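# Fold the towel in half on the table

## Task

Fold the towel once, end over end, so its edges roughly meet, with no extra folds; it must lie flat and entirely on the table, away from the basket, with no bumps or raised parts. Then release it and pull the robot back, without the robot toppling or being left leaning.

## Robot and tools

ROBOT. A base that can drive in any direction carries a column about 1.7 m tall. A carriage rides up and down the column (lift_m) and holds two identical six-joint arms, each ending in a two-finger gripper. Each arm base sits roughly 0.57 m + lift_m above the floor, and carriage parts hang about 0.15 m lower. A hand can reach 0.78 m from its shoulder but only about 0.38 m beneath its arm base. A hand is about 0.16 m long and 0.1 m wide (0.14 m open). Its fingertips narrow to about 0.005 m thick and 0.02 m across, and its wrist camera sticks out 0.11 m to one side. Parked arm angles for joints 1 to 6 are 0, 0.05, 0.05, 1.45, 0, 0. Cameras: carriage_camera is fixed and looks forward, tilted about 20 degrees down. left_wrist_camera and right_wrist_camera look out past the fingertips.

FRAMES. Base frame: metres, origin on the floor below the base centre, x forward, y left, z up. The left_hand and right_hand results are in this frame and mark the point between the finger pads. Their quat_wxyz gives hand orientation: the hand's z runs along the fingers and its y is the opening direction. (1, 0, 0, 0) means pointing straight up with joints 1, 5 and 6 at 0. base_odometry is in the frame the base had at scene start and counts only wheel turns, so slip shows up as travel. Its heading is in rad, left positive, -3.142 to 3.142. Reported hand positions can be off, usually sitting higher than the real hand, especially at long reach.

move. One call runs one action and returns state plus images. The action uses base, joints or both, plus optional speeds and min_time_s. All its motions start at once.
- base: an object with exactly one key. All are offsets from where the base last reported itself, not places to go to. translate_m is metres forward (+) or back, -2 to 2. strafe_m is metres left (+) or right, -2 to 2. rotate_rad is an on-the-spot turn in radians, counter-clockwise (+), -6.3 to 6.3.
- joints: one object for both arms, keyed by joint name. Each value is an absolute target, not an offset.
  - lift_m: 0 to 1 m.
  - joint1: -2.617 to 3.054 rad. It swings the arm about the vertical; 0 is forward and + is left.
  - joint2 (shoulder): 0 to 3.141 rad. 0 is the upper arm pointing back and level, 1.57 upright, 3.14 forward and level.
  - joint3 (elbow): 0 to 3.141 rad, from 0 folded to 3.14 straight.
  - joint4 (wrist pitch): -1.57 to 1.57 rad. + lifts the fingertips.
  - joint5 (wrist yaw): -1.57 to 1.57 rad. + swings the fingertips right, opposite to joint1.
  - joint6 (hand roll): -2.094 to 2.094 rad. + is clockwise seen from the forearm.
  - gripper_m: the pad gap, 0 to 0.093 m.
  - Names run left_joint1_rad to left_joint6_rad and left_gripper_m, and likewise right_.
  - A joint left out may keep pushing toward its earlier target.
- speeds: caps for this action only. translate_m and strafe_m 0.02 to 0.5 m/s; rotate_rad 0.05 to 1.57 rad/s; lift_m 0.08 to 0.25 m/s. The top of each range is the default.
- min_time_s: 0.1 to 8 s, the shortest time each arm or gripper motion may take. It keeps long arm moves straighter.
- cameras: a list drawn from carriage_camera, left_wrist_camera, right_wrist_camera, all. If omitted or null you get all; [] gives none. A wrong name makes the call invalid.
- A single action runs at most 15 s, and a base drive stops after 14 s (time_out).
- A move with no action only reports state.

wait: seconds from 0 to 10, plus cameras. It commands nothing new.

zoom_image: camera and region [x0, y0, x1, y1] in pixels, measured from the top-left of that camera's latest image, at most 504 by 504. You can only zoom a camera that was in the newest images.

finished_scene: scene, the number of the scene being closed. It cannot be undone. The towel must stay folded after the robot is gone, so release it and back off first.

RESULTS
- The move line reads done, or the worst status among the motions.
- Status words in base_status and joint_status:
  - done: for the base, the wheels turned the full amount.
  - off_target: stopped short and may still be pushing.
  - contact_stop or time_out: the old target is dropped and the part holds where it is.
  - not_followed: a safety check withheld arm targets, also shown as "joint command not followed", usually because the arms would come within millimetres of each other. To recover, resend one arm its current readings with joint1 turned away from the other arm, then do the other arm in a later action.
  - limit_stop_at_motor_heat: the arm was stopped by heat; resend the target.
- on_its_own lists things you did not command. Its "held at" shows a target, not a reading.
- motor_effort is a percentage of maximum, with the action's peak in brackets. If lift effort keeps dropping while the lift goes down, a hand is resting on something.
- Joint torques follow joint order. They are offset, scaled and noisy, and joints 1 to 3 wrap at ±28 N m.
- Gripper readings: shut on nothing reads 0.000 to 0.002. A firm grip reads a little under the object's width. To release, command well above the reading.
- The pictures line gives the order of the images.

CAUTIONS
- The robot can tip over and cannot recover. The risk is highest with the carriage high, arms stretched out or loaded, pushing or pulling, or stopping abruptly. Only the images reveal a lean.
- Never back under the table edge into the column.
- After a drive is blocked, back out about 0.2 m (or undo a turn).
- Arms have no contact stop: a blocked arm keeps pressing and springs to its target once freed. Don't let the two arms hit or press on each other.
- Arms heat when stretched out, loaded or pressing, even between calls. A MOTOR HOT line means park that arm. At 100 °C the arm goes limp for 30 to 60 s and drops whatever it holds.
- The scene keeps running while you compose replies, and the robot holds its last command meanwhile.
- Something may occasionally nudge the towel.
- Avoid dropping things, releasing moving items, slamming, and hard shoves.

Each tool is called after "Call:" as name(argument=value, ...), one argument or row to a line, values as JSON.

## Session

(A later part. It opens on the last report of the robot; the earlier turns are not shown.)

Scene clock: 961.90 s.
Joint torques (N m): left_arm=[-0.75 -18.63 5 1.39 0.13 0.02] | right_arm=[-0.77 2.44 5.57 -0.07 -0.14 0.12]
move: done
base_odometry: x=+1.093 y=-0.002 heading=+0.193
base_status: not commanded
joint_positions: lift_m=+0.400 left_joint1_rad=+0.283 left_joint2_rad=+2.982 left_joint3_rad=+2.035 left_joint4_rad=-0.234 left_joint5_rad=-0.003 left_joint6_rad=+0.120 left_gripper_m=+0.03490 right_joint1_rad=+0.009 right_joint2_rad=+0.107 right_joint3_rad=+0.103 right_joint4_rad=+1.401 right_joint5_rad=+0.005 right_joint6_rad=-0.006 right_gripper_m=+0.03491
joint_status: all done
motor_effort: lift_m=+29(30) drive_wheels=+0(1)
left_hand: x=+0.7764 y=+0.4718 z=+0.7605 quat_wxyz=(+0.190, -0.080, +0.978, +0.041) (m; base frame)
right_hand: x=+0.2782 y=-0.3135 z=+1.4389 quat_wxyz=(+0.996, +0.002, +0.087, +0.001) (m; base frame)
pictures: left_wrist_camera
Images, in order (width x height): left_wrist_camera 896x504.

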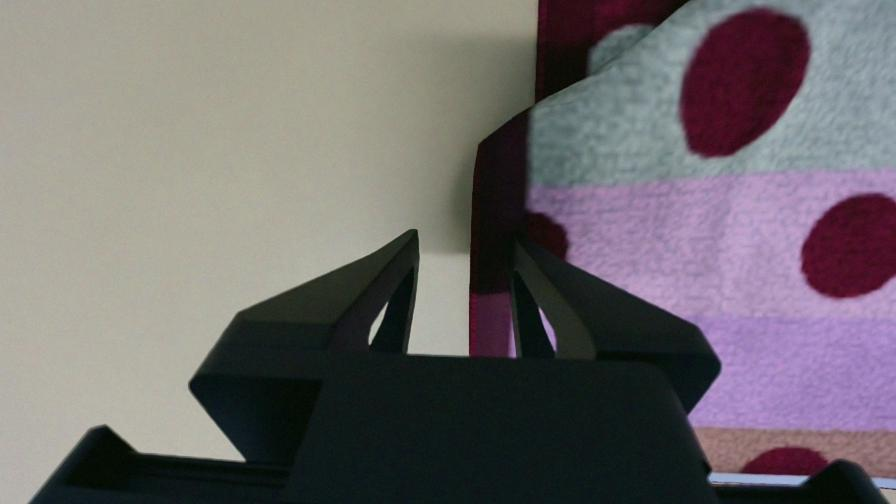

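Good. Press and pinch.

Call:
move(
  joints={"lift_m":0.335},
  speeds={"lift_m":0.08},
  cameras=["left_wrist_camera"],
)

Call:
move(
  joints={"left_gripper_m":0},
  min_time_s=1.5,
  cameras=["left_wrist_camera"],
)

Call:
move(
  joints={"lift_m":0.46},
  speeds={"lift_m":0.1},
  cameras=["left_wrist_camera"],
)

Scene clock: 966.17 s.
Joint torques (N m): left_arm=[-0.62 -13.3 5.44 1.31 0.08 0.03] | right_arm=[-0.77 2.47 5.55 -0.05 -0.12 0.12]
move: done
base_odometry: x=+1.093 y=-0.002 heading=+0.193
base_status: not commanded
joint_positions: lift_m=+0.335 left_joint1_rad=+0.283 left_joint2_rad=+2.907 left_joint3_rad=+2.035 left_joint4_rad=-0.210 left_joint5_rad=+0.001 left_joint6_rad=+0.120 left_gripper_m=+0.03490 right_joint1_rad=+0.009 right_joint2_rad=+0.107 right_joint3_rad=+0.103 right_joint4_rad=+1.401 right_joint5_rad=+0.005 right_joint6_rad=-0.006 right_gripper_m=+0.03491
joint_status: all done
motor_effort: lift_m=+27(28) drive_wheels=+0(1)
left_hand: x=+0.8050 y=+0.4792 z=+0.7400 quat_wxyz=(+0.237, -0.079, +0.967, +0.048) (m; base frame)
right_hand: x=+0.2782 y=-0.3135 z=+1.3741 quat_wxyz=(+0.996, +0.002, +0.087, +0.001) (m; base frame)
pictures: left_wrist_camera
Images, in order (width x height): left_wrist_camera 896x504.

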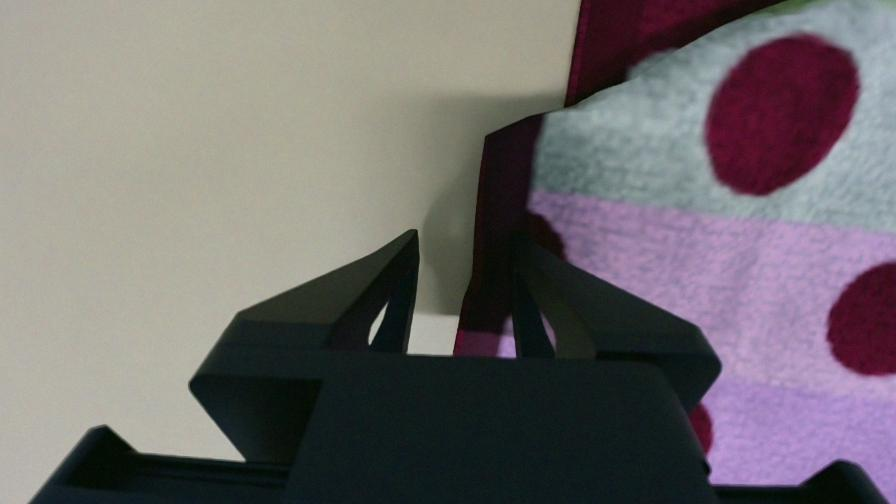

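Scene clock: 968.00 s.
Joint torques (N m): left_arm=[-0.03 -13.26 5.37 1.16 0 0.01] | right_arm=[-0.73 2.43 5.56 -0.06 -0.15 0.1]
move: done
base_odometry: x=+1.093 y=-0.002 heading=+0.193
base_status: not commanded
joint_positions: lift_m=+0.335 left_joint1_rad=+0.274 left_joint2_rad=+2.907 left_joint3_rad=+2.035 left_joint4_rad=-0.199 left_joint5_rad=+0.013 left_joint6_rad=+0.120 left_gripper_m=+0.00064 right_joint1_rad=+0.009 right_joint2_rad=+0.107 right_joint3_rad=+0.103 right_joint4_rad=+1.401 right_joint5_rad=+0.005 right_joint6_rad=-0.006 right_gripper_m=+0.03491
joint_status: all done
motor_effort: lift_m=+26(28) drive_wheels=-1(1)
left_hand: x=+0.8094 y=+0.4727 z=+0.7413 quat_wxyz=(+0.244, -0.073, +0.966, +0.042) (m; base frame)
right_hand: x=+0.2782 y=-0.3135 z=+1.3741 quat_wxyz=(+0.996, +0.002, +0.087, +0.001) (m; base frame)
pictures: left_wrist_camera
Images, in order (width x height): left_wrist_camera 896x504.

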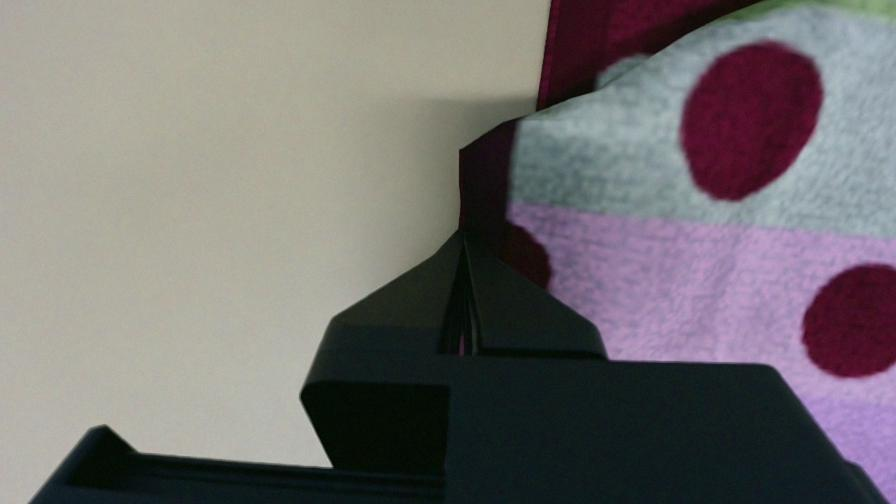

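Scene clock: 969.73 s.
Joint torques (N m): left_arm=[-0.16 -13.18 5.5 1.59 0 0] | right_arm=[-0.7 2.48 5.57 -0.06 -0.16 0.13]
move: done
base_odometry: x=+1.093 y=-0.002 heading=+0.193
base_status: not commanded
joint_positions: lift_m=+0.460 left_joint1_rad=+0.274 left_joint2_rad=+2.907 left_joint3_rad=+2.033 left_joint4_rad=-0.240 left_joint5_rad=+0.013 left_joint6_rad=+0.120 left_gripper_m=+0.00064 right_joint1_rad=+0.009 right_joint2_rad=+0.107 right_joint3_rad=+0.103 right_joint4_rad=+1.401 right_joint5_rad=+0.005 right_joint6_rad=-0.006 right_gripper_m=+0.03491
joint_status: all done
motor_effort: lift_m=+31(38) drive_wheels=+0(1)
left_hand: x=+0.8001 y=+0.4702 z=+0.8606 quat_wxyz=(+0.223, -0.073, +0.971, +0.038) (m; base frame)
right_hand: x=+0.2782 y=-0.3135 z=+1.4987 quat_wxyz=(+0.996, +0.002, +0.087, +0.001) (m; base frame)
pictures: left_wrist_camera
Images, in order (width x height): left_wrist_camera 896x504.

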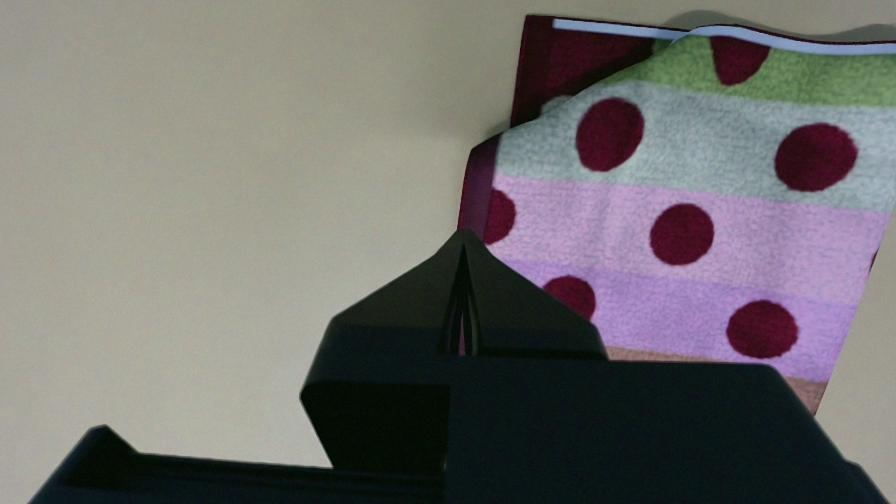

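Call:
move(
  joints={"lift_m":0.40,"left_joint1_rad":0.24,"left_joint6_rad":0.09,"left_gripper_m":0.05},
  cameras=[],
)

Call:
move(
  joints={"lift_m":0.322},
  speeds={"lift_m":0.08},
  cameras=["left_wrist_camera"],
)

Call:
move(
  joints={"left_gripper_m":0},
  min_time_s=1.5,
  cameras=["left_wrist_camera"],
)

Call:
move(
  joints={"lift_m":0.46},
  speeds={"lift_m":0.1},
  cameras=["left_wrist_camera"],
)

Scene clock: 976.03 s.
Joint torques (N m): left_arm=[0.01 -13.33 5.87 1.63 0 -0.11] | right_arm=[-0.92 2.51 5.6 -0.07 -0.15 0.11]
move: done
MOTOR HOT: joint 2 (shoulder) of the left arm reports 75 °C; the controller stops that arm at 100 °C. To cool a motor, set the load down, stop pushing, or move to a pose that needs little force.
base_odometry: x=+1.093 y=-0.002 heading=+0.193
base_status: not commanded
joint_positions: lift_m=+0.400 left_joint1_rad=+0.242 left_joint2_rad=+2.912 left_joint3_rad=+2.028 left_joint4_rad=-0.246 left_joint5_rad=+0.011 left_joint6_rad=+0.100 left_gripper_m=+0.04991 right_joint1_rad=+0.009 right_joint2_rad=+0.107 right_joint3_rad=+0.103 right_joint4_rad=+1.401 right_joint5_rad=+0.005 right_joint6_rad=-0.006 right_gripper_m=+0.03491
joint_status: all done
motor_effort: lift_m=+29(30) drive_wheels=-1(1)
left_hand: x=+0.8001 y=+0.4511 z=+0.7959 quat_wxyz=(+0.216, -0.068, +0.973, +0.032) (m; base frame)
right_hand: x=+0.2782 y=-0.3135 z=+1.4389 quat_wxyz=(+0.996, +0.002, +0.087, +0.001) (m; base frame)
pictures: none
No camera images: "cameras" was empty.

Scene clock: 977.37 s.
Joint torques (N m): left_arm=[-0.2 -11.78 5.24 1.14 -0.04 0.01] | right_arm=[-0.75 2.45 5.53 -0.03 -0.14 0.12]
move: done
MOTOR HOT: still on. Joint 2 (shoulder) of the left arm reports 75 °C.
base_odometry: x=+1.093 y=-0.002 heading=+0.193
base_status: not commanded
joint_positions: lift_m=+0.322 left_joint1_rad=+0.242 left_joint2_rad=+2.887 left_joint3_rad=+2.039 left_joint4_rad=-0.186 left_joint5_rad=+0.017 left_joint6_rad=+0.093 left_gripper_m=+0.04991 right_joint1_rad=+0.009 right_joint2_rad=+0.107 right_joint3_rad=+0.103 right_joint4_rad=+1.401 right_joint5_rad=+0.005 right_joint6_rad=-0.006 right_gripper_m=+0.03491
joint_status: all done
motor_effort: lift_m=+25(27) drive_wheels=-1(1)
left_hand: x=+0.8242 y=+0.4560 z=+0.7430 quat_wxyz=(+0.263, -0.070, +0.962, +0.036) (m; base frame)
right_hand: x=+0.2782 y=-0.3135 z=+1.3611 quat_wxyz=(+0.996, +0.002, +0.087, +0.001) (m; base frame)
pictures: left_wrist_camera
Images, in order (width x height): left_wrist_camera 896x504.

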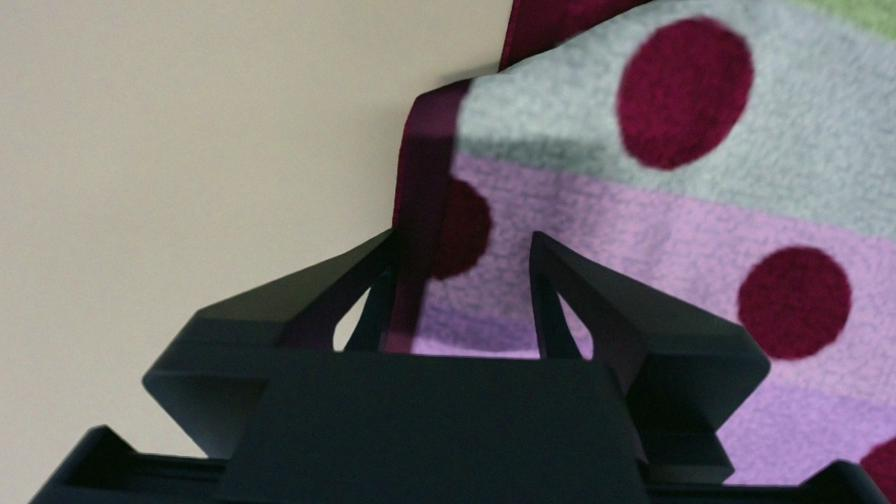

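Scene clock: 979.17 s.
Joint torques (N m): left_arm=[0.39 -11.78 5.22 1.02 -0.07 0.02] | right_arm=[-0.75 2.45 5.55 -0.07 -0.13 0.11]
move: done
MOTOR HOT: still on. Joint 2 (shoulder) of the left arm reports 76 °C.
base_odometry: x=+1.093 y=-0.002 heading=+0.193
base_status: not commanded
joint_positions: lift_m=+0.322 left_joint1_rad=+0.234 left_joint2_rad=+2.887 left_joint3_rad=+2.039 left_joint4_rad=-0.175 left_joint5_rad=+0.017 left_joint6_rad=+0.092 left_gripper_m=+0.00064 right_joint1_rad=+0.009 right_joint2_rad=+0.107 right_joint3_rad=+0.103 right_joint4_rad=+1.401 right_joint5_rad=+0.005 right_joint6_rad=-0.006 right_gripper_m=+0.03491
joint_status: all done
motor_effort: lift_m=+26(27) drive_wheels=-1(1)
left_hand: x=+0.8277 y=+0.4517 z=+0.7445 quat_wxyz=(+0.268, -0.066, +0.960, +0.036) (m; base frame)
right_hand: x=+0.2782 y=-0.3135 z=+1.3611 quat_wxyz=(+0.996, +0.002, +0.087, +0.001) (m; base frame)
pictures: left_wrist_camera
Images, in order (width x height): left_wrist_camera 896x504.

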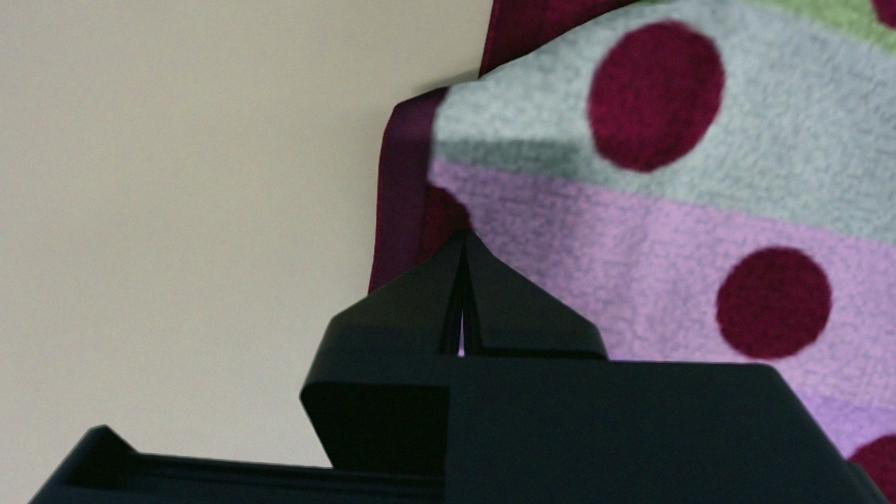

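Scene clock: 980.93 s.
Joint torques (N m): left_arm=[0.32 -12.44 5.5 1.56 -0.04 0.03] | right_arm=[-0.81 2.5 5.53 -0.04 -0.16 0.1]
move: done
MOTOR HOT: still on. Joint 2 (shoulder) of the left arm reports 76 °C.
base_odometry: x=+1.093 y=-0.002 heading=+0.193
base_status: not commanded
joint_positions: lift_m=+0.460 left_joint1_rad=+0.234 left_joint2_rad=+2.896 left_joint3_rad=+2.035 left_joint4_rad=-0.237 left_joint5_rad=+0.013 left_joint6_rad=+0.092 left_gripper_m=+0.00064 right_joint1_rad=+0.009 right_joint2_rad=+0.107 right_joint3_rad=+0.103 right_joint4_rad=+1.401 right_joint5_rad=+0.005 right_joint6_rad=-0.006 right_gripper_m=+0.03491
joint_status: all done
motor_effort: lift_m=+30(37) drive_wheels=-1(2)
left_hand: x=+0.8103 y=+0.4484 z=+0.8677 quat_wxyz=(+0.232, -0.067, +0.970, +0.032) (m; base frame)
right_hand: x=+0.2782 y=-0.3135 z=+1.4987 quat_wxyz=(+0.996, +0.002, +0.087, +0.001) (m; base frame)
pictures: left_wrist_camera
Images, in order (width x height): left_wrist_camera 896x504.

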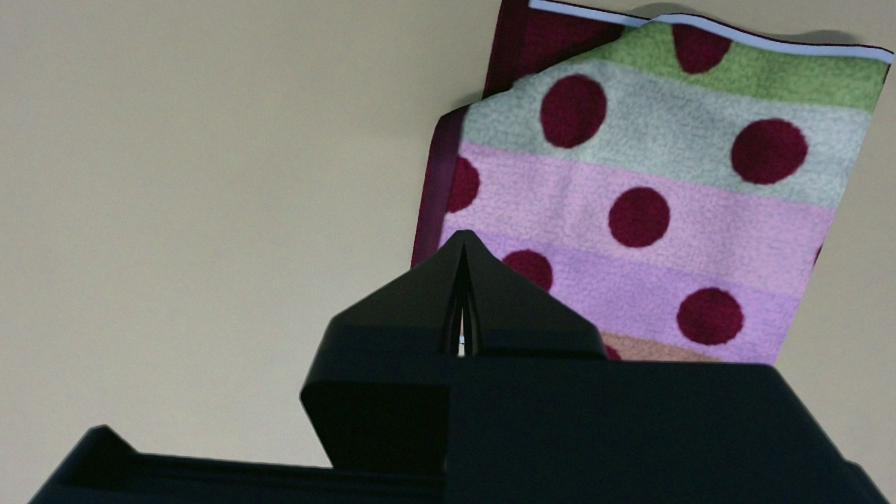

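Call:
move(
  joints={"left_joint1_rad":0.265,"left_joint3_rad":2.1},
  cameras=[],
)

Call:
move(
  joints={"lift_m":0.335},
  speeds={"lift_m":0.1},
  cameras=["left_wrist_camera"],
)

Call:
move(
  joints={"left_joint3_rad":2.28,"left_joint2_rad":2.98},
  min_time_s=2,
  cameras=["left_wrist_camera"],
)

Call:
move(
  joints={"lift_m":0.46},
  speeds={"lift_m":0.1},
  cameras=["left_wrist_camera"],
)

Scene clock: 986.60 s.
Joint torques (N m): left_arm=[0.17 -12.64 8.79 1.68 0 -0.03] | right_arm=[-0.79 2.5 5.59 -0.05 -0.15 0.11]
move: done
MOTOR HOT: still on. Joint 2 (shoulder) of the left arm reports 76 °C.
base_odometry: x=+1.093 y=-0.002 heading=+0.193
base_status: not commanded
joint_positions: lift_m=+0.460 left_joint1_rad=+0.262 left_joint2_rad=+2.899 left_joint3_rad=+2.079 left_joint4_rad=-0.242 left_joint5_rad=+0.011 left_joint6_rad=+0.092 left_gripper_m=+0.00064 right_joint1_rad=+0.009 right_joint2_rad=+0.107 right_joint3_rad=+0.103 right_joint4_rad=+1.401 right_joint5_rad=+0.005 right_joint6_rad=-0.006 right_gripper_m=+0.03491
joint_status: all done
motor_effort: lift_m=+30(32) drive_wheels=-1(1)
left_hand: x=+0.8197 y=+0.4688 z=+0.8801 quat_wxyz=(+0.249, -0.081, +0.964, +0.039) (m; base frame)
right_hand: x=+0.2782 y=-0.3135 z=+1.4987 quat_wxyz=(+0.996, +0.002, +0.087, +0.001) (m; base frame)
pictures: none
No camera images: "cameras" was empty.

Scene clock: 988.23 s.
Joint torques (N m): left_arm=[0.21 -13.23 8.51 1.71 -0.01 -0.03] | right_arm=[-0.81 2.47 5.53 -0.04 -0.13 0.07]
move: done
MOTOR HOT: still on. Joint 2 (shoulder) of the left arm reports 77 °C.
base_odometry: x=+1.093 y=-0.002 heading=+0.193
base_status: not commanded
joint_positions: lift_m=+0.335 left_joint1_rad=+0.262 left_joint2_rad=+2.903 left_joint3_rad=+2.084 left_joint4_rad=-0.244 left_joint5_rad=+0.011 left_joint6_rad=+0.092 left_gripper_m=+0.00064 right_joint1_rad=+0.009 right_joint2_rad=+0.107 right_joint3_rad=+0.103 right_joint4_rad=+1.401 right_joint5_rad=+0.005 right_joint6_rad=-0.006 right_gripper_m=+0.03491
joint_status: all done
motor_effort: lift_m=+29(30) drive_wheels=+0(1)
left_hand: x=+0.8196 y=+0.4687 z=+0.7539 quat_wxyz=(+0.248, -0.081, +0.965, +0.039) (m; base frame)
right_hand: x=+0.2782 y=-0.3135 z=+1.3739 quat_wxyz=(+0.996, +0.002, +0.087, +0.001) (m; base frame)
pictures: left_wrist_camera
Images, in order (width x height): left_wrist_camera 896x504.

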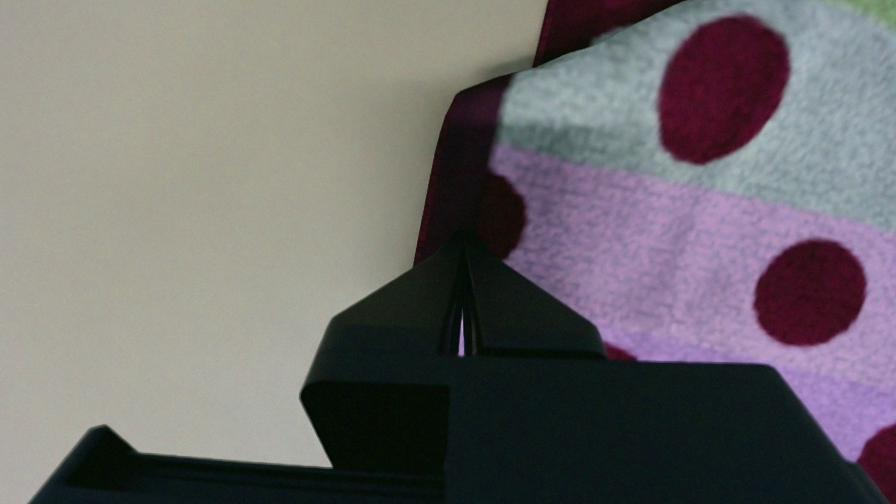

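Scene clock: 990.53 s.
Joint torques (N m): left_arm=[0.16 -12.74 10.25 2 0.03 -0.02] | right_arm=[-0.76 2.44 5.57 -0.04 -0.16 0.13]
move: done
MOTOR HOT: still on. Joint 2 (shoulder) of the left arm reports 77 °C.
base_odometry: x=+1.093 y=-0.002 heading=+0.193
base_status: not commanded
joint_positions: lift_m=+0.335 left_joint1_rad=+0.262 left_joint2_rad=+2.940 left_joint3_rad=+2.251 left_joint4_rad=-0.244 left_joint5_rad=+0.011 left_joint6_rad=+0.092 left_gripper_m=+0.00064 right_joint1_rad=+0.009 right_joint2_rad=+0.107 right_joint3_rad=+0.103 right_joint4_rad=+1.401 right_joint5_rad=+0.005 right_joint6_rad=-0.006 right_gripper_m=+0.03491
joint_status: all done
motor_effort: lift_m=+30(30) drive_wheels=-1(1)
left_hand: x=+0.8632 y=+0.4804 z=+0.7901 quat_wxyz=(+0.309, -0.079, +0.946, +0.050) (m; base frame)
right_hand: x=+0.2782 y=-0.3135 z=+1.3739 quat_wxyz=(+0.996, +0.002, +0.087, +0.001) (m; base frame)
pictures: left_wrist_camera
Images, in order (width x height): left_wrist_camera 896x504.

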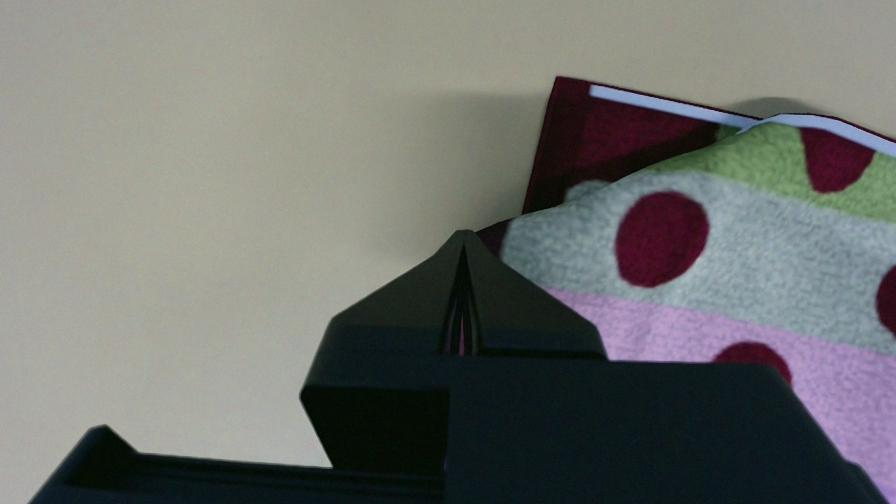

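Scene clock: 992.17 s.
Joint torques (N m): left_arm=[0.05 -13.57 9.37 1.99 0 0.02] | right_arm=[-0.73 2.52 5.57 -0.07 -0.13 0.13]
move: done
MOTOR HOT: still on. Joint 2 (shoulder) of the left arm reports 78 °C.
base_odometry: x=+1.093 y=-0.002 heading=+0.193
base_status: not commanded
joint_positions: lift_m=+0.460 left_joint1_rad=+0.262 left_joint2_rad=+2.952 left_joint3_rad=+2.259 left_joint4_rad=-0.244 left_joint5_rad=+0.011 left_joint6_rad=+0.092 left_gripper_m=+0.00064 right_joint1_rad=+0.009 right_joint2_rad=+0.107 right_joint3_rad=+0.103 right_joint4_rad=+1.401 right_joint5_rad=+0.005 right_joint6_rad=-0.006 right_gripper_m=+0.03491
joint_status: all done
motor_effort: lift_m=+32(38) drive_wheels=-1(1)
left_hand: x=+0.8629 y=+0.4804 z=+0.9110 quat_wxyz=(+0.308, -0.079, +0.947, +0.050) (m; base frame)
right_hand: x=+0.2782 y=-0.3135 z=+1.4987 quat_wxyz=(+0.996, +0.002, +0.087, +0.001) (m; base frame)
pictures: left_wrist_camera
Images, in order (width x height): left_wrist_camera 896x504.

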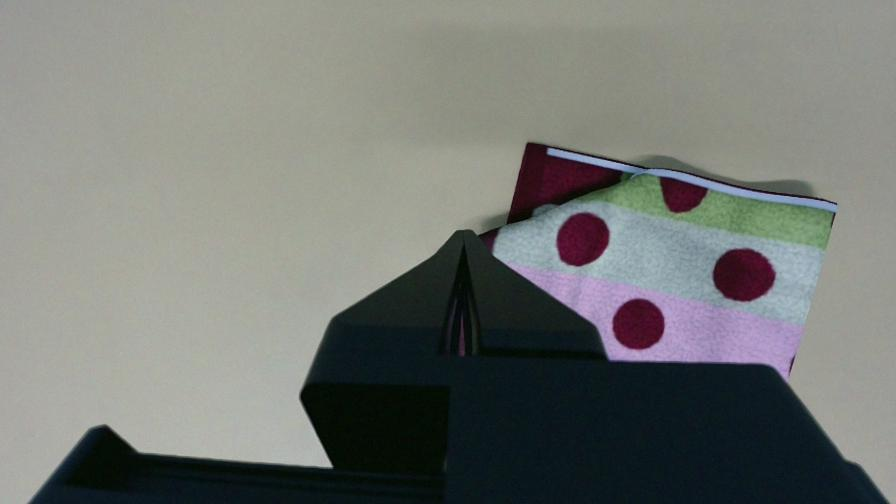

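Call:
move(
  joints={"left_joint1_rad":0.245,"left_joint3_rad":2.12,"left_joint2_rad":2.93},
  cameras=[],
)

Call:
move(
  joints={"lift_m":0.31},
  speeds={"lift_m":0.1},
  cameras=["left_wrist_camera"],
)

Call:
move(
  joints={"left_joint3_rad":2.26,"left_joint2_rad":2.98,"lift_m":0.28},
  min_time_s=2,
  cameras=["left_wrist_camera"],
)

Call:
move(
  joints={"lift_m":0.46},
  speeds={"lift_m":0.1},
  cameras=["left_wrist_camera"],
)

Scene clock: 997.47 s.
Joint torques (N m): left_arm=[-0.92 -16.62 6.19 1.81 -0.01 0.02] | right_arm=[-0.84 2.51 5.5 -0.03 -0.14 0.09]
move: done
MOTOR HOT: still on. Joint 2 (shoulder) of the left arm reports 80 °C.
base_odometry: x=+1.093 y=-0.002 heading=+0.193
base_status: not commanded
joint_positions: lift_m=+0.460 left_joint1_rad=+0.254 left_joint2_rad=+2.952 left_joint3_rad=+2.129 left_joint4_rad=-0.251 left_joint5_rad=+0.011 left_joint6_rad=+0.092 left_gripper_m=+0.00064 right_joint1_rad=+0.009 right_joint2_rad=+0.107 right_joint3_rad=+0.103 right_joint4_rad=+1.401 right_joint5_rad=+0.005 right_joint6_rad=-0.006 right_gripper_m=+0.03491
joint_status: all done
motor_effort: lift_m=+31(32) drive_wheels=-1(1)
left_hand: x=+0.8210 y=+0.4636 z=+0.8643 quat_wxyz=(+0.243, -0.077, +0.966, +0.037) (m; base frame)
right_hand: x=+0.2782 y=-0.3135 z=+1.4987 quat_wxyz=(+0.996, +0.002, +0.087, +0.001) (m; base frame)
pictures: none
No camera images: "cameras" was empty.

Scene clock: 999.33 s.
Joint torques (N m): left_arm=[-0.62 -14.37 6.43 1.38 0.02 0.01] | right_arm=[-0.64 2.45 5.59 -0.06 -0.17 0.12]
move: done
MOTOR HOT: still on. Joint 2 (shoulder) of the left arm reports 81 °C.
base_odometry: x=+1.093 y=-0.002 heading=+0.193
base_status: not commanded
joint_positions: lift_m=+0.310 left_joint1_rad=+0.252 left_joint2_rad=+2.918 left_joint3_rad=+2.129 left_joint4_rad=-0.199 left_joint5_rad=+0.008 left_joint6_rad=+0.092 left_gripper_m=+0.00064 right_joint1_rad=+0.009 right_joint2_rad=+0.107 right_joint3_rad=+0.103 right_joint4_rad=+1.401 right_joint5_rad=+0.005 right_joint6_rad=-0.006 right_gripper_m=+0.03491
joint_status: all done
motor_effort: lift_m=+28(28) drive_wheels=-1(2)
left_hand: x=+0.8412 y=+0.4687 z=+0.7411 quat_wxyz=(+0.284, -0.076, +0.955, +0.046) (m; base frame)
right_hand: x=+0.2782 y=-0.3135 z=+1.3490 quat_wxyz=(+0.996, +0.002, +0.087, +0.001) (m; base frame)
pictures: left_wrist_camera
Images, in order (width x height): left_wrist_camera 896x504.

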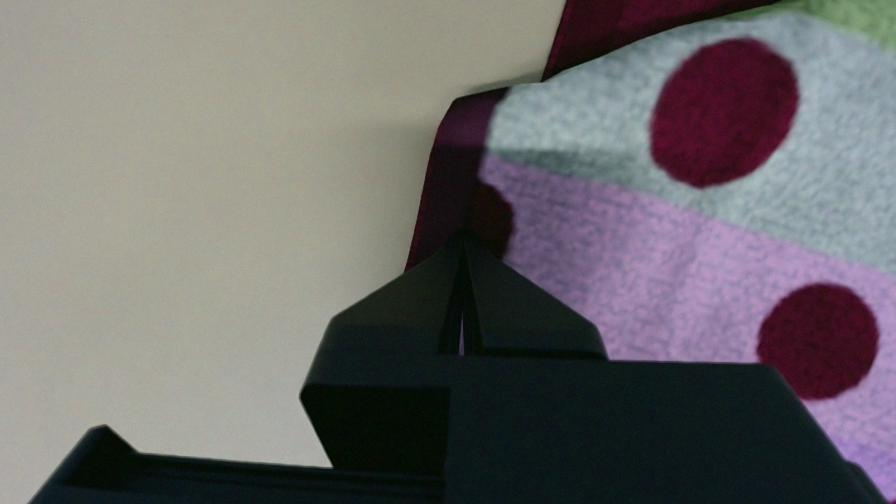

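Scene clock: 1001.63 s.
Joint torques (N m): left_arm=[-0.65 -11.75 9.42 1.73 0.05 0] | right_arm=[-0.87 2.48 5.55 -0.08 -0.16 0.1]
move: done
MOTOR HOT: still on. Joint 2 (shoulder) of the left arm reports 81 °C.
base_odometry: x=+1.093 y=-0.002 heading=+0.193
base_status: not commanded
joint_positions: lift_m=+0.280 left_joint1_rad=+0.252 left_joint2_rad=+2.927 left_joint3_rad=+2.240 left_joint4_rad=-0.212 left_joint5_rad=+0.008 left_joint6_rad=+0.092 left_gripper_m=+0.00064 right_joint1_rad=+0.009 right_joint2_rad=+0.107 right_joint3_rad=+0.103 right_joint4_rad=+1.401 right_joint5_rad=+0.005 right_joint6_rad=-0.006 right_gripper_m=+0.03491
joint_status: all done
motor_effort: lift_m=+26(29) drive_wheels=-1(1)
left_hand: x=+0.8708 y=+0.4763 z=+0.7445 quat_wxyz=(+0.325, -0.074, +0.941, +0.053) (m; base frame)
right_hand: x=+0.2782 y=-0.3135 z=+1.3191 quat_wxyz=(+0.996, +0.002, +0.087, +0.001) (m; base frame)
pictures: left_wrist_camera
Images, in order (width x height): left_wrist_camera 896x504.

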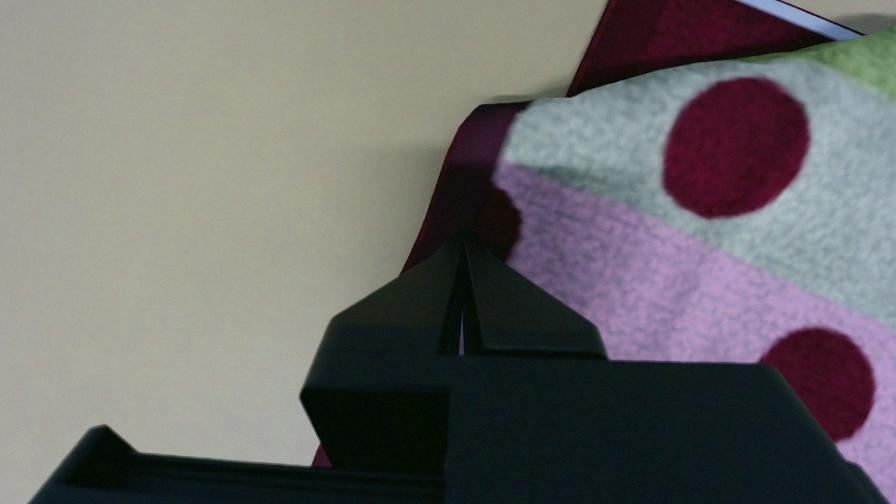

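Scene clock: 1003.80 s.
Joint torques (N m): left_arm=[-0.81 -13.08 8.92 1.88 0 -0.01] | right_arm=[-0.77 2.25 5.53 -0.05 -0.14 0.1]
move: done
MOTOR HOT: still on. Joint 2 (shoulder) of the left arm reports 82 °C.
base_odometry: x=+1.093 y=-0.002 heading=+0.193
base_status: not commanded
joint_positions: lift_m=+0.460 left_joint1_rad=+0.252 left_joint2_rad=+2.946 left_joint3_rad=+2.244 left_joint4_rad=-0.237 left_joint5_rad=+0.008 left_joint6_rad=+0.092 left_gripper_m=+0.00064 right_joint1_rad=+0.009 right_joint2_rad=+0.107 right_joint3_rad=+0.103 right_joint4_rad=+1.401 right_joint5_rad=+0.005 right_joint6_rad=-0.006 right_gripper_m=+0.03491
joint_status: all done
motor_effort: lift_m=+31(37) drive_wheels=-1(1)
left_hand: x=+0.8626 y=+0.4742 z=+0.9100 quat_wxyz=(+0.307, -0.075, +0.948, +0.050) (m; base frame)
right_hand: x=+0.2782 y=-0.3135 z=+1.4988 quat_wxyz=(+0.996, +0.002, +0.087, +0.001) (m; base frame)
pictures: left_wrist_camera
Images, in order (width x height): left_wrist_camera 896x504.

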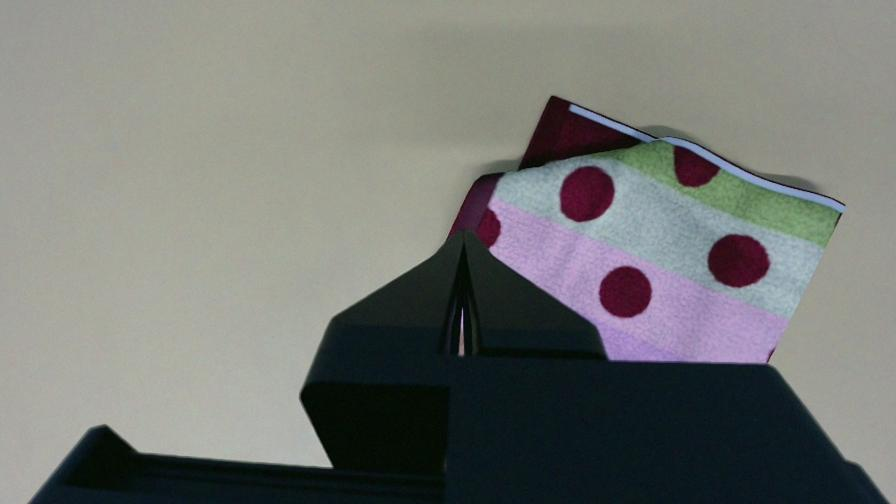

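Call:
move(
  joints={"lift_m":0.29},
  speeds={"lift_m":0.1},
  cameras=[],
)

Call:
move(
  joints={"left_joint3_rad":1.95,"left_joint2_rad":2.9},
  min_time_s=3,
  cameras=[],
)

Call:
move(
  joints={"lift_m":0.5},
  speeds={"lift_m":0.12},
  cameras=["left_wrist_camera"],
)

Scene clock: 1009.87 s.
Joint torques (N m): left_arm=[-0.8 -13.27 8.49 1.75 0.01 0.02] | right_arm=[-0.7 2.41 5.59 -0.04 -0.14 0.12]
move: done
MOTOR HOT: still on. Joint 2 (shoulder) of the left arm reports 83 °C.
base_odometry: x=+1.093 y=-0.002 heading=+0.193
base_status: not commanded
joint_positions: lift_m=+0.290 left_joint1_rad=+0.252 left_joint2_rad=+2.947 left_joint3_rad=+2.250 left_joint4_rad=-0.222 left_joint5_rad=+0.006 left_joint6_rad=+0.092 left_gripper_m=+0.00064 right_joint1_rad=+0.009 right_joint2_rad=+0.107 right_joint3_rad=+0.103 right_joint4_rad=+1.401 right_joint5_rad=+0.005 right_joint6_rad=-0.006 right_gripper_m=+0.03491
joint_status: all done
motor_effort: lift_m=+29(29) drive_wheels=+0(1)
left_hand: x=+0.8670 y=+0.4756 z=+0.7439 quat_wxyz=(+0.316, -0.075, +0.944, +0.052) (m; base frame)
right_hand: x=+0.2782 y=-0.3135 z=+1.3289 quat_wxyz=(+0.996, +0.002, +0.087, +0.001) (m; base frame)
pictures: none
No camera images: "cameras" was empty.

Scene clock: 1013.17 s.
Joint torques (N m): left_arm=[-0.76 -11.82 1.63 -0.09 0.02 0.03] | right_arm=[-0.83 2.43 5.49 -0.04 -0.14 0.11]
move: off_target
MOTOR HOT: still on. Joint 2 (shoulder) of the left arm reports 83 °C.
base_odometry: x=+1.093 y=-0.002 heading=+0.193
base_status: not commanded
joint_positions: lift_m=+0.290 left_joint1_rad=+0.252 left_joint2_rad=+2.856 left_joint3_rad=+2.011 left_joint4_rad=-0.055 left_joint5_rad=+0.006 left_joint6_rad=+0.092 left_gripper_m=+0.00064 right_joint1_rad=+0.009 right_joint2_rad=+0.107 right_joint3_rad=+0.103 right_joint4_rad=+1.401 right_joint5_rad=+0.005 right_joint6_rad=-0.006 right_gripper_m=+0.03491
joint_status: left_joint3_rad off_target (ended at +2.011, target +1.950); the others done
motor_effort: lift_m=+27(29) drive_wheels=+0(1)
left_hand: x=+0.8466 y=+0.4703 z=+0.7378 quat_wxyz=(+0.325, -0.075, +0.941, +0.053) (m; base frame)
right_hand: x=+0.2782 y=-0.3135 z=+1.3289 quat_wxyz=(+0.996, +0.002, +0.087, +0.001) (m; base frame)
pictures: none
No camera images: "cameras" was empty.

Scene clock: 1015.40 s.
Joint torques (N m): left_arm=[-0.75 -12.33 5.41 1.49 0.01 0] | right_arm=[-0.77 2.39 5.57 -0.05 -0.14 0.11]
move: done
MOTOR HOT: still on. Joint 2 (shoulder) of the left arm reports 83 °C.
base_odometry: x=+1.093 y=-0.002 heading=+0.193
base_status: not commanded
joint_positions: lift_m=+0.500 left_joint1_rad=+0.252 left_joint2_rad=+2.869 left_joint3_rad=+1.963 left_joint4_rad=-0.238 left_joint5_rad=+0.006 left_joint6_rad=+0.092 left_gripper_m=+0.00064 right_joint1_rad=+0.009 right_joint2_rad=+0.107 right_joint3_rad=+0.103 right_joint4_rad=+1.401 right_joint5_rad=+0.005 right_joint6_rad=-0.006 right_gripper_m=+0.03491
joint_status: all done
motor_effort: lift_m=+31(36) drive_wheels=-1(1)
left_hand: x=+0.7894 y=+0.4555 z=+0.9008 quat_wxyz=(+0.209, -0.078, +0.974, +0.033) (m; base frame)
right_hand: x=+0.2782 y=-0.3135 z=+1.5387 quat_wxyz=(+0.996, +0.002, +0.087, +0.001) (m; base frame)
pictures: left_wrist_camera
Images, in order (width x height): left_wrist_camera 896x504.

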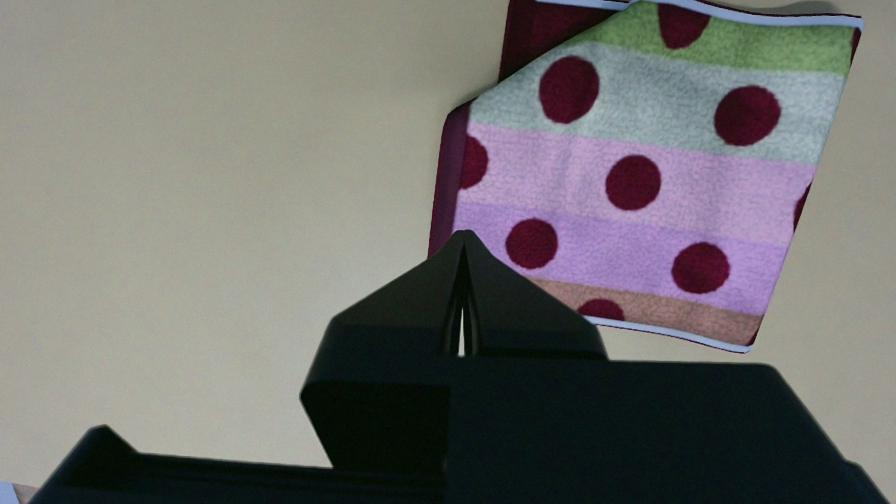

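Call:
move(
  joints={"lift_m":0.42,"left_joint1_rad":0.275,"left_joint2_rad":2.93,"left_joint3_rad":2.08,"left_joint4_rad":-0.25,"left_joint6_rad":0.25,"left_gripper_m":0.035},
  min_time_s=1.5,
  cameras=["left_wrist_camera"],
)

Call:
move(
  joints={"lift_m":0.345},
  speeds={"lift_m":0.08},
  cameras=["left_wrist_camera"],
)

Scene clock: 1020.70 s.
Joint torques (N m): left_arm=[0.46 -11.81 9.18 1.69 0.04 0.18] | right_arm=[-0.81 2.54 5.5 -0.09 -0.15 0.1]
move: done
MOTOR HOT: still on. Joint 2 (shoulder) of the left arm reports 82 °C.
base_odometry: x=+1.093 y=-0.002 heading=+0.193
base_status: not commanded
joint_positions: lift_m=+0.420 left_joint1_rad=+0.268 left_joint2_rad=+2.889 left_joint3_rad=+2.053 left_joint4_rad=-0.247 left_joint5_rad=+0.006 left_joint6_rad=+0.240 left_gripper_m=+0.03492 right_joint1_rad=+0.009 right_joint2_rad=+0.107 right_joint3_rad=+0.103 right_joint4_rad=+1.401 right_joint5_rad=+0.005 right_joint6_rad=-0.006 right_gripper_m=+0.03491
joint_status: all done
motor_effort: lift_m=+29(30) drive_wheels=+0(1)
left_hand: x=+0.8115 y=+0.4707 z=+0.8369 quat_wxyz=(+0.235, -0.013, +0.970, +0.058) (m; base frame)
right_hand: x=+0.2782 y=-0.3135 z=+1.4589 quat_wxyz=(+0.996, +0.002, +0.087, +0.001) (m; base frame)
pictures: left_wrist_camera
Images, in order (width x height): left_wrist_camera 896x504.

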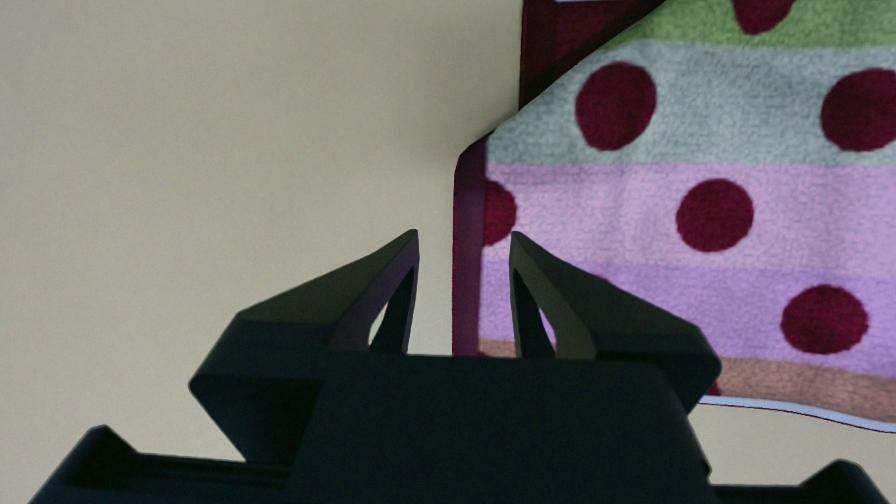

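Scene clock: 1022.03 s.
Joint torques (N m): left_arm=[0.49 -12.68 8.62 1.66 0.03 0.11] | right_arm=[-0.77 2.43 5.52 -0.08 -0.13 0.11]
move: done
MOTOR HOT: still on. Joint 2 (shoulder) of the left arm reports 82 °C.
base_odometry: x=+1.093 y=-0.002 heading=+0.193
base_status: not commanded
joint_positions: lift_m=+0.345 left_joint1_rad=+0.268 left_joint2_rad=+2.901 left_joint3_rad=+2.060 left_joint4_rad=-0.246 left_joint5_rad=+0.006 left_joint6_rad=+0.240 left_gripper_m=+0.03492 right_joint1_rad=+0.009 right_joint2_rad=+0.107 right_joint3_rad=+0.103 right_joint4_rad=+1.401 right_joint5_rad=+0.005 right_joint6_rad=-0.006 right_gripper_m=+0.03491
joint_status: all done
motor_effort: lift_m=+28(30) drive_wheels=+0(1)
left_hand: x=+0.8107 y=+0.4705 z=+0.7573 quat_wxyz=(+0.233, -0.013, +0.971, +0.057) (m; base frame)
right_hand: x=+0.2782 y=-0.3135 z=+1.3839 quat_wxyz=(+0.996, +0.002, +0.087, +0.001) (m; base frame)
pictures: left_wrist_camera
Images, in order (width x height): left_wrist_camera 896x504.

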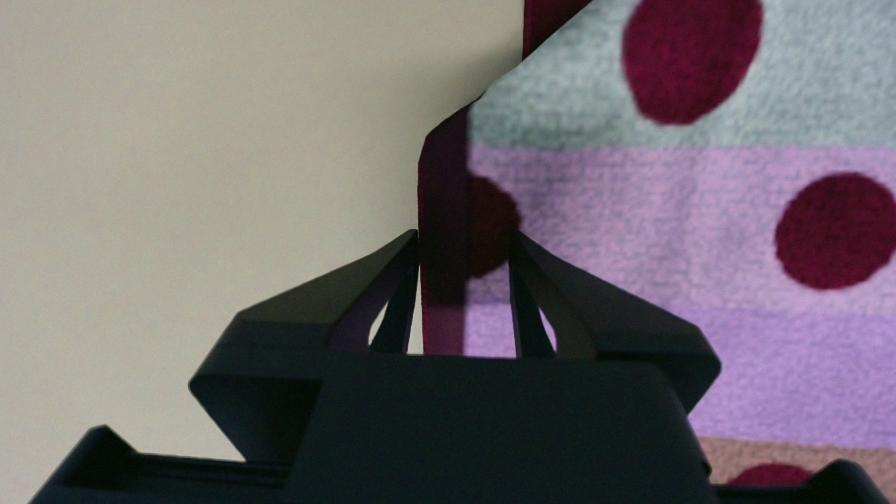

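Call:
move(
  joints={"lift_m":0.40,"left_joint1_rad":0.3,"left_joint3_rad":2.13,"left_joint4_rad":-0.42,"left_joint6_rad":0.25},
  min_time_s=1,
  cameras=[],
)

Call:
move(
  joints={"lift_m":0.325},
  speeds={"lift_m":0.08},
  cameras=["left_wrist_camera"],
)

Call:
move(
  joints={"left_gripper_m":0},
  min_time_s=1.5,
  cameras=["left_wrist_camera"],
)

Scene clock: 1027.13 s.
Joint torques (N m): left_arm=[0.53 -13.45 9.11 1.31 0.06 0.14] | right_arm=[-0.75 2.47 5.64 -0.06 -0.14 0.11]
move: done
MOTOR HOT: still on. Joint 2 (shoulder) of the left arm reports 84 °C.
base_odometry: x=+1.093 y=-0.002 heading=+0.193
base_status: not commanded
joint_positions: lift_m=+0.400 left_joint1_rad=+0.294 left_joint2_rad=+2.910 left_joint3_rad=+2.104 left_joint4_rad=-0.403 left_joint5_rad=+0.006 left_joint6_rad=+0.241 left_gripper_m=+0.03492 right_joint1_rad=+0.009 right_joint2_rad=+0.107 right_joint3_rad=+0.103 right_joint4_rad=+1.401 right_joint5_rad=+0.005 right_joint6_rad=-0.006 right_gripper_m=+0.03491
joint_status: all done
motor_effort: lift_m=+31(39) drive_wheels=+0(1)
left_hand: x=+0.7853 y=+0.4792 z=+0.8045 quat_wxyz=(+0.174, -0.026, +0.983, +0.044) (m; base frame)
right_hand: x=+0.2781 y=-0.3135 z=+1.4387 quat_wxyz=(+0.996, +0.002, +0.087, +0.001) (m; base frame)
pictures: none
No camera images: "cameras" was empty.

Scene clock: 1028.43 s.
Joint torques (N m): left_arm=[0.34 -13.49 6.35 1.33 0.06 0.12] | right_arm=[-0.76 2.4 5.63 -0.06 -0.14 0.12]
move: done
MOTOR HOT: still on. Joint 2 (shoulder) of the left arm reports 84 °C.
base_odometry: x=+1.093 y=-0.002 heading=+0.193
base_status: not commanded
joint_positions: lift_m=+0.325 left_joint1_rad=+0.294 left_joint2_rad=+2.909 left_joint3_rad=+2.135 left_joint4_rad=-0.401 left_joint5_rad=+0.007 left_joint6_rad=+0.241 left_gripper_m=+0.03492 right_joint1_rad=+0.009 right_joint2_rad=+0.107 right_joint3_rad=+0.103 right_joint4_rad=+1.401 right_joint5_rad=+0.005 right_joint6_rad=-0.006 right_gripper_m=+0.03491
joint_status: all done
motor_effort: lift_m=+27(28) drive_wheels=+0(1)
left_hand: x=+0.7970 y=+0.4827 z=+0.7406 quat_wxyz=(+0.191, -0.025, +0.980, +0.049) (m; base frame)
right_hand: x=+0.2781 y=-0.3135 z=+1.3641 quat_wxyz=(+0.996, +0.002, +0.087, +0.001) (m; base frame)
pictures: left_wrist_camera
Images, in order (width x height): left_wrist_camera 896x504.

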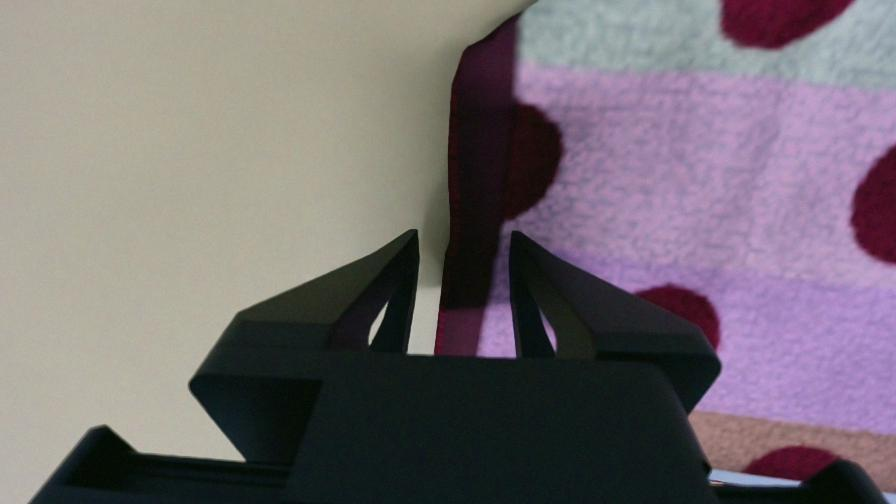

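Scene clock: 1030.23 s.
Joint torques (N m): left_arm=[0.47 -13.53 6.42 1.27 -0.04 0.14] | right_arm=[-0.84 2.45 5.5 -0.04 -0.14 0.11]
move: done
MOTOR HOT: still on. Joint 2 (shoulder) of the left arm reports 84 °C.
base_odometry: x=+1.093 y=-0.002 heading=+0.193
base_status: not commanded
joint_positions: lift_m=+0.325 left_joint1_rad=+0.294 left_joint2_rad=+2.909 left_joint3_rad=+2.135 left_joint4_rad=-0.395 left_joint5_rad=+0.016 left_joint6_rad=+0.241 left_gripper_m=+0.00310 right_joint1_rad=+0.009 right_joint2_rad=+0.107 right_joint3_rad=+0.103 right_joint4_rad=+1.401 right_joint5_rad=+0.005 right_joint6_rad=-0.006 right_gripper_m=+0.03491
joint_status: all done
motor_effort: lift_m=+26(28) drive_wheels=+0(1)
left_hand: x=+0.7987 y=+0.4815 z=+0.7412 quat_wxyz=(+0.195, -0.025, +0.980, +0.045) (m; base frame)
right_hand: x=+0.2781 y=-0.3135 z=+1.3641 quat_wxyz=(+0.996, +0.002, +0.087, +0.001) (m; base frame)
pictures: left_wrist_camera
Images, in order (width x height): left_wrist_camera 896x504.

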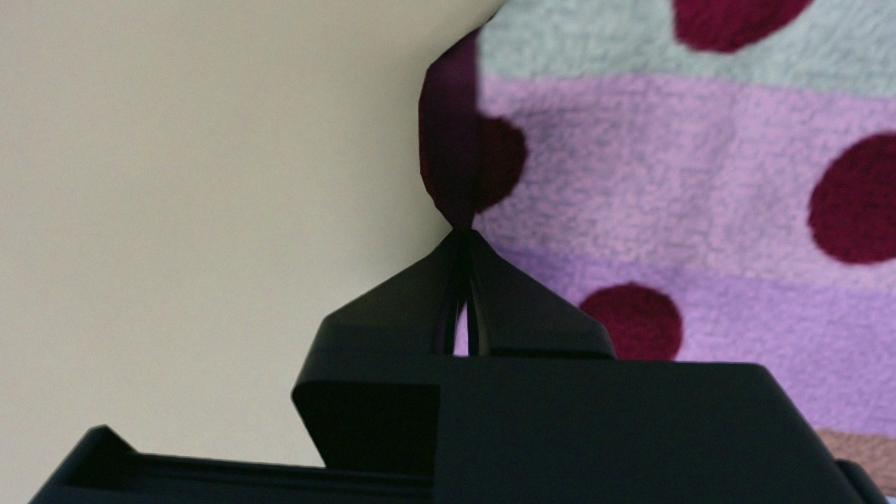

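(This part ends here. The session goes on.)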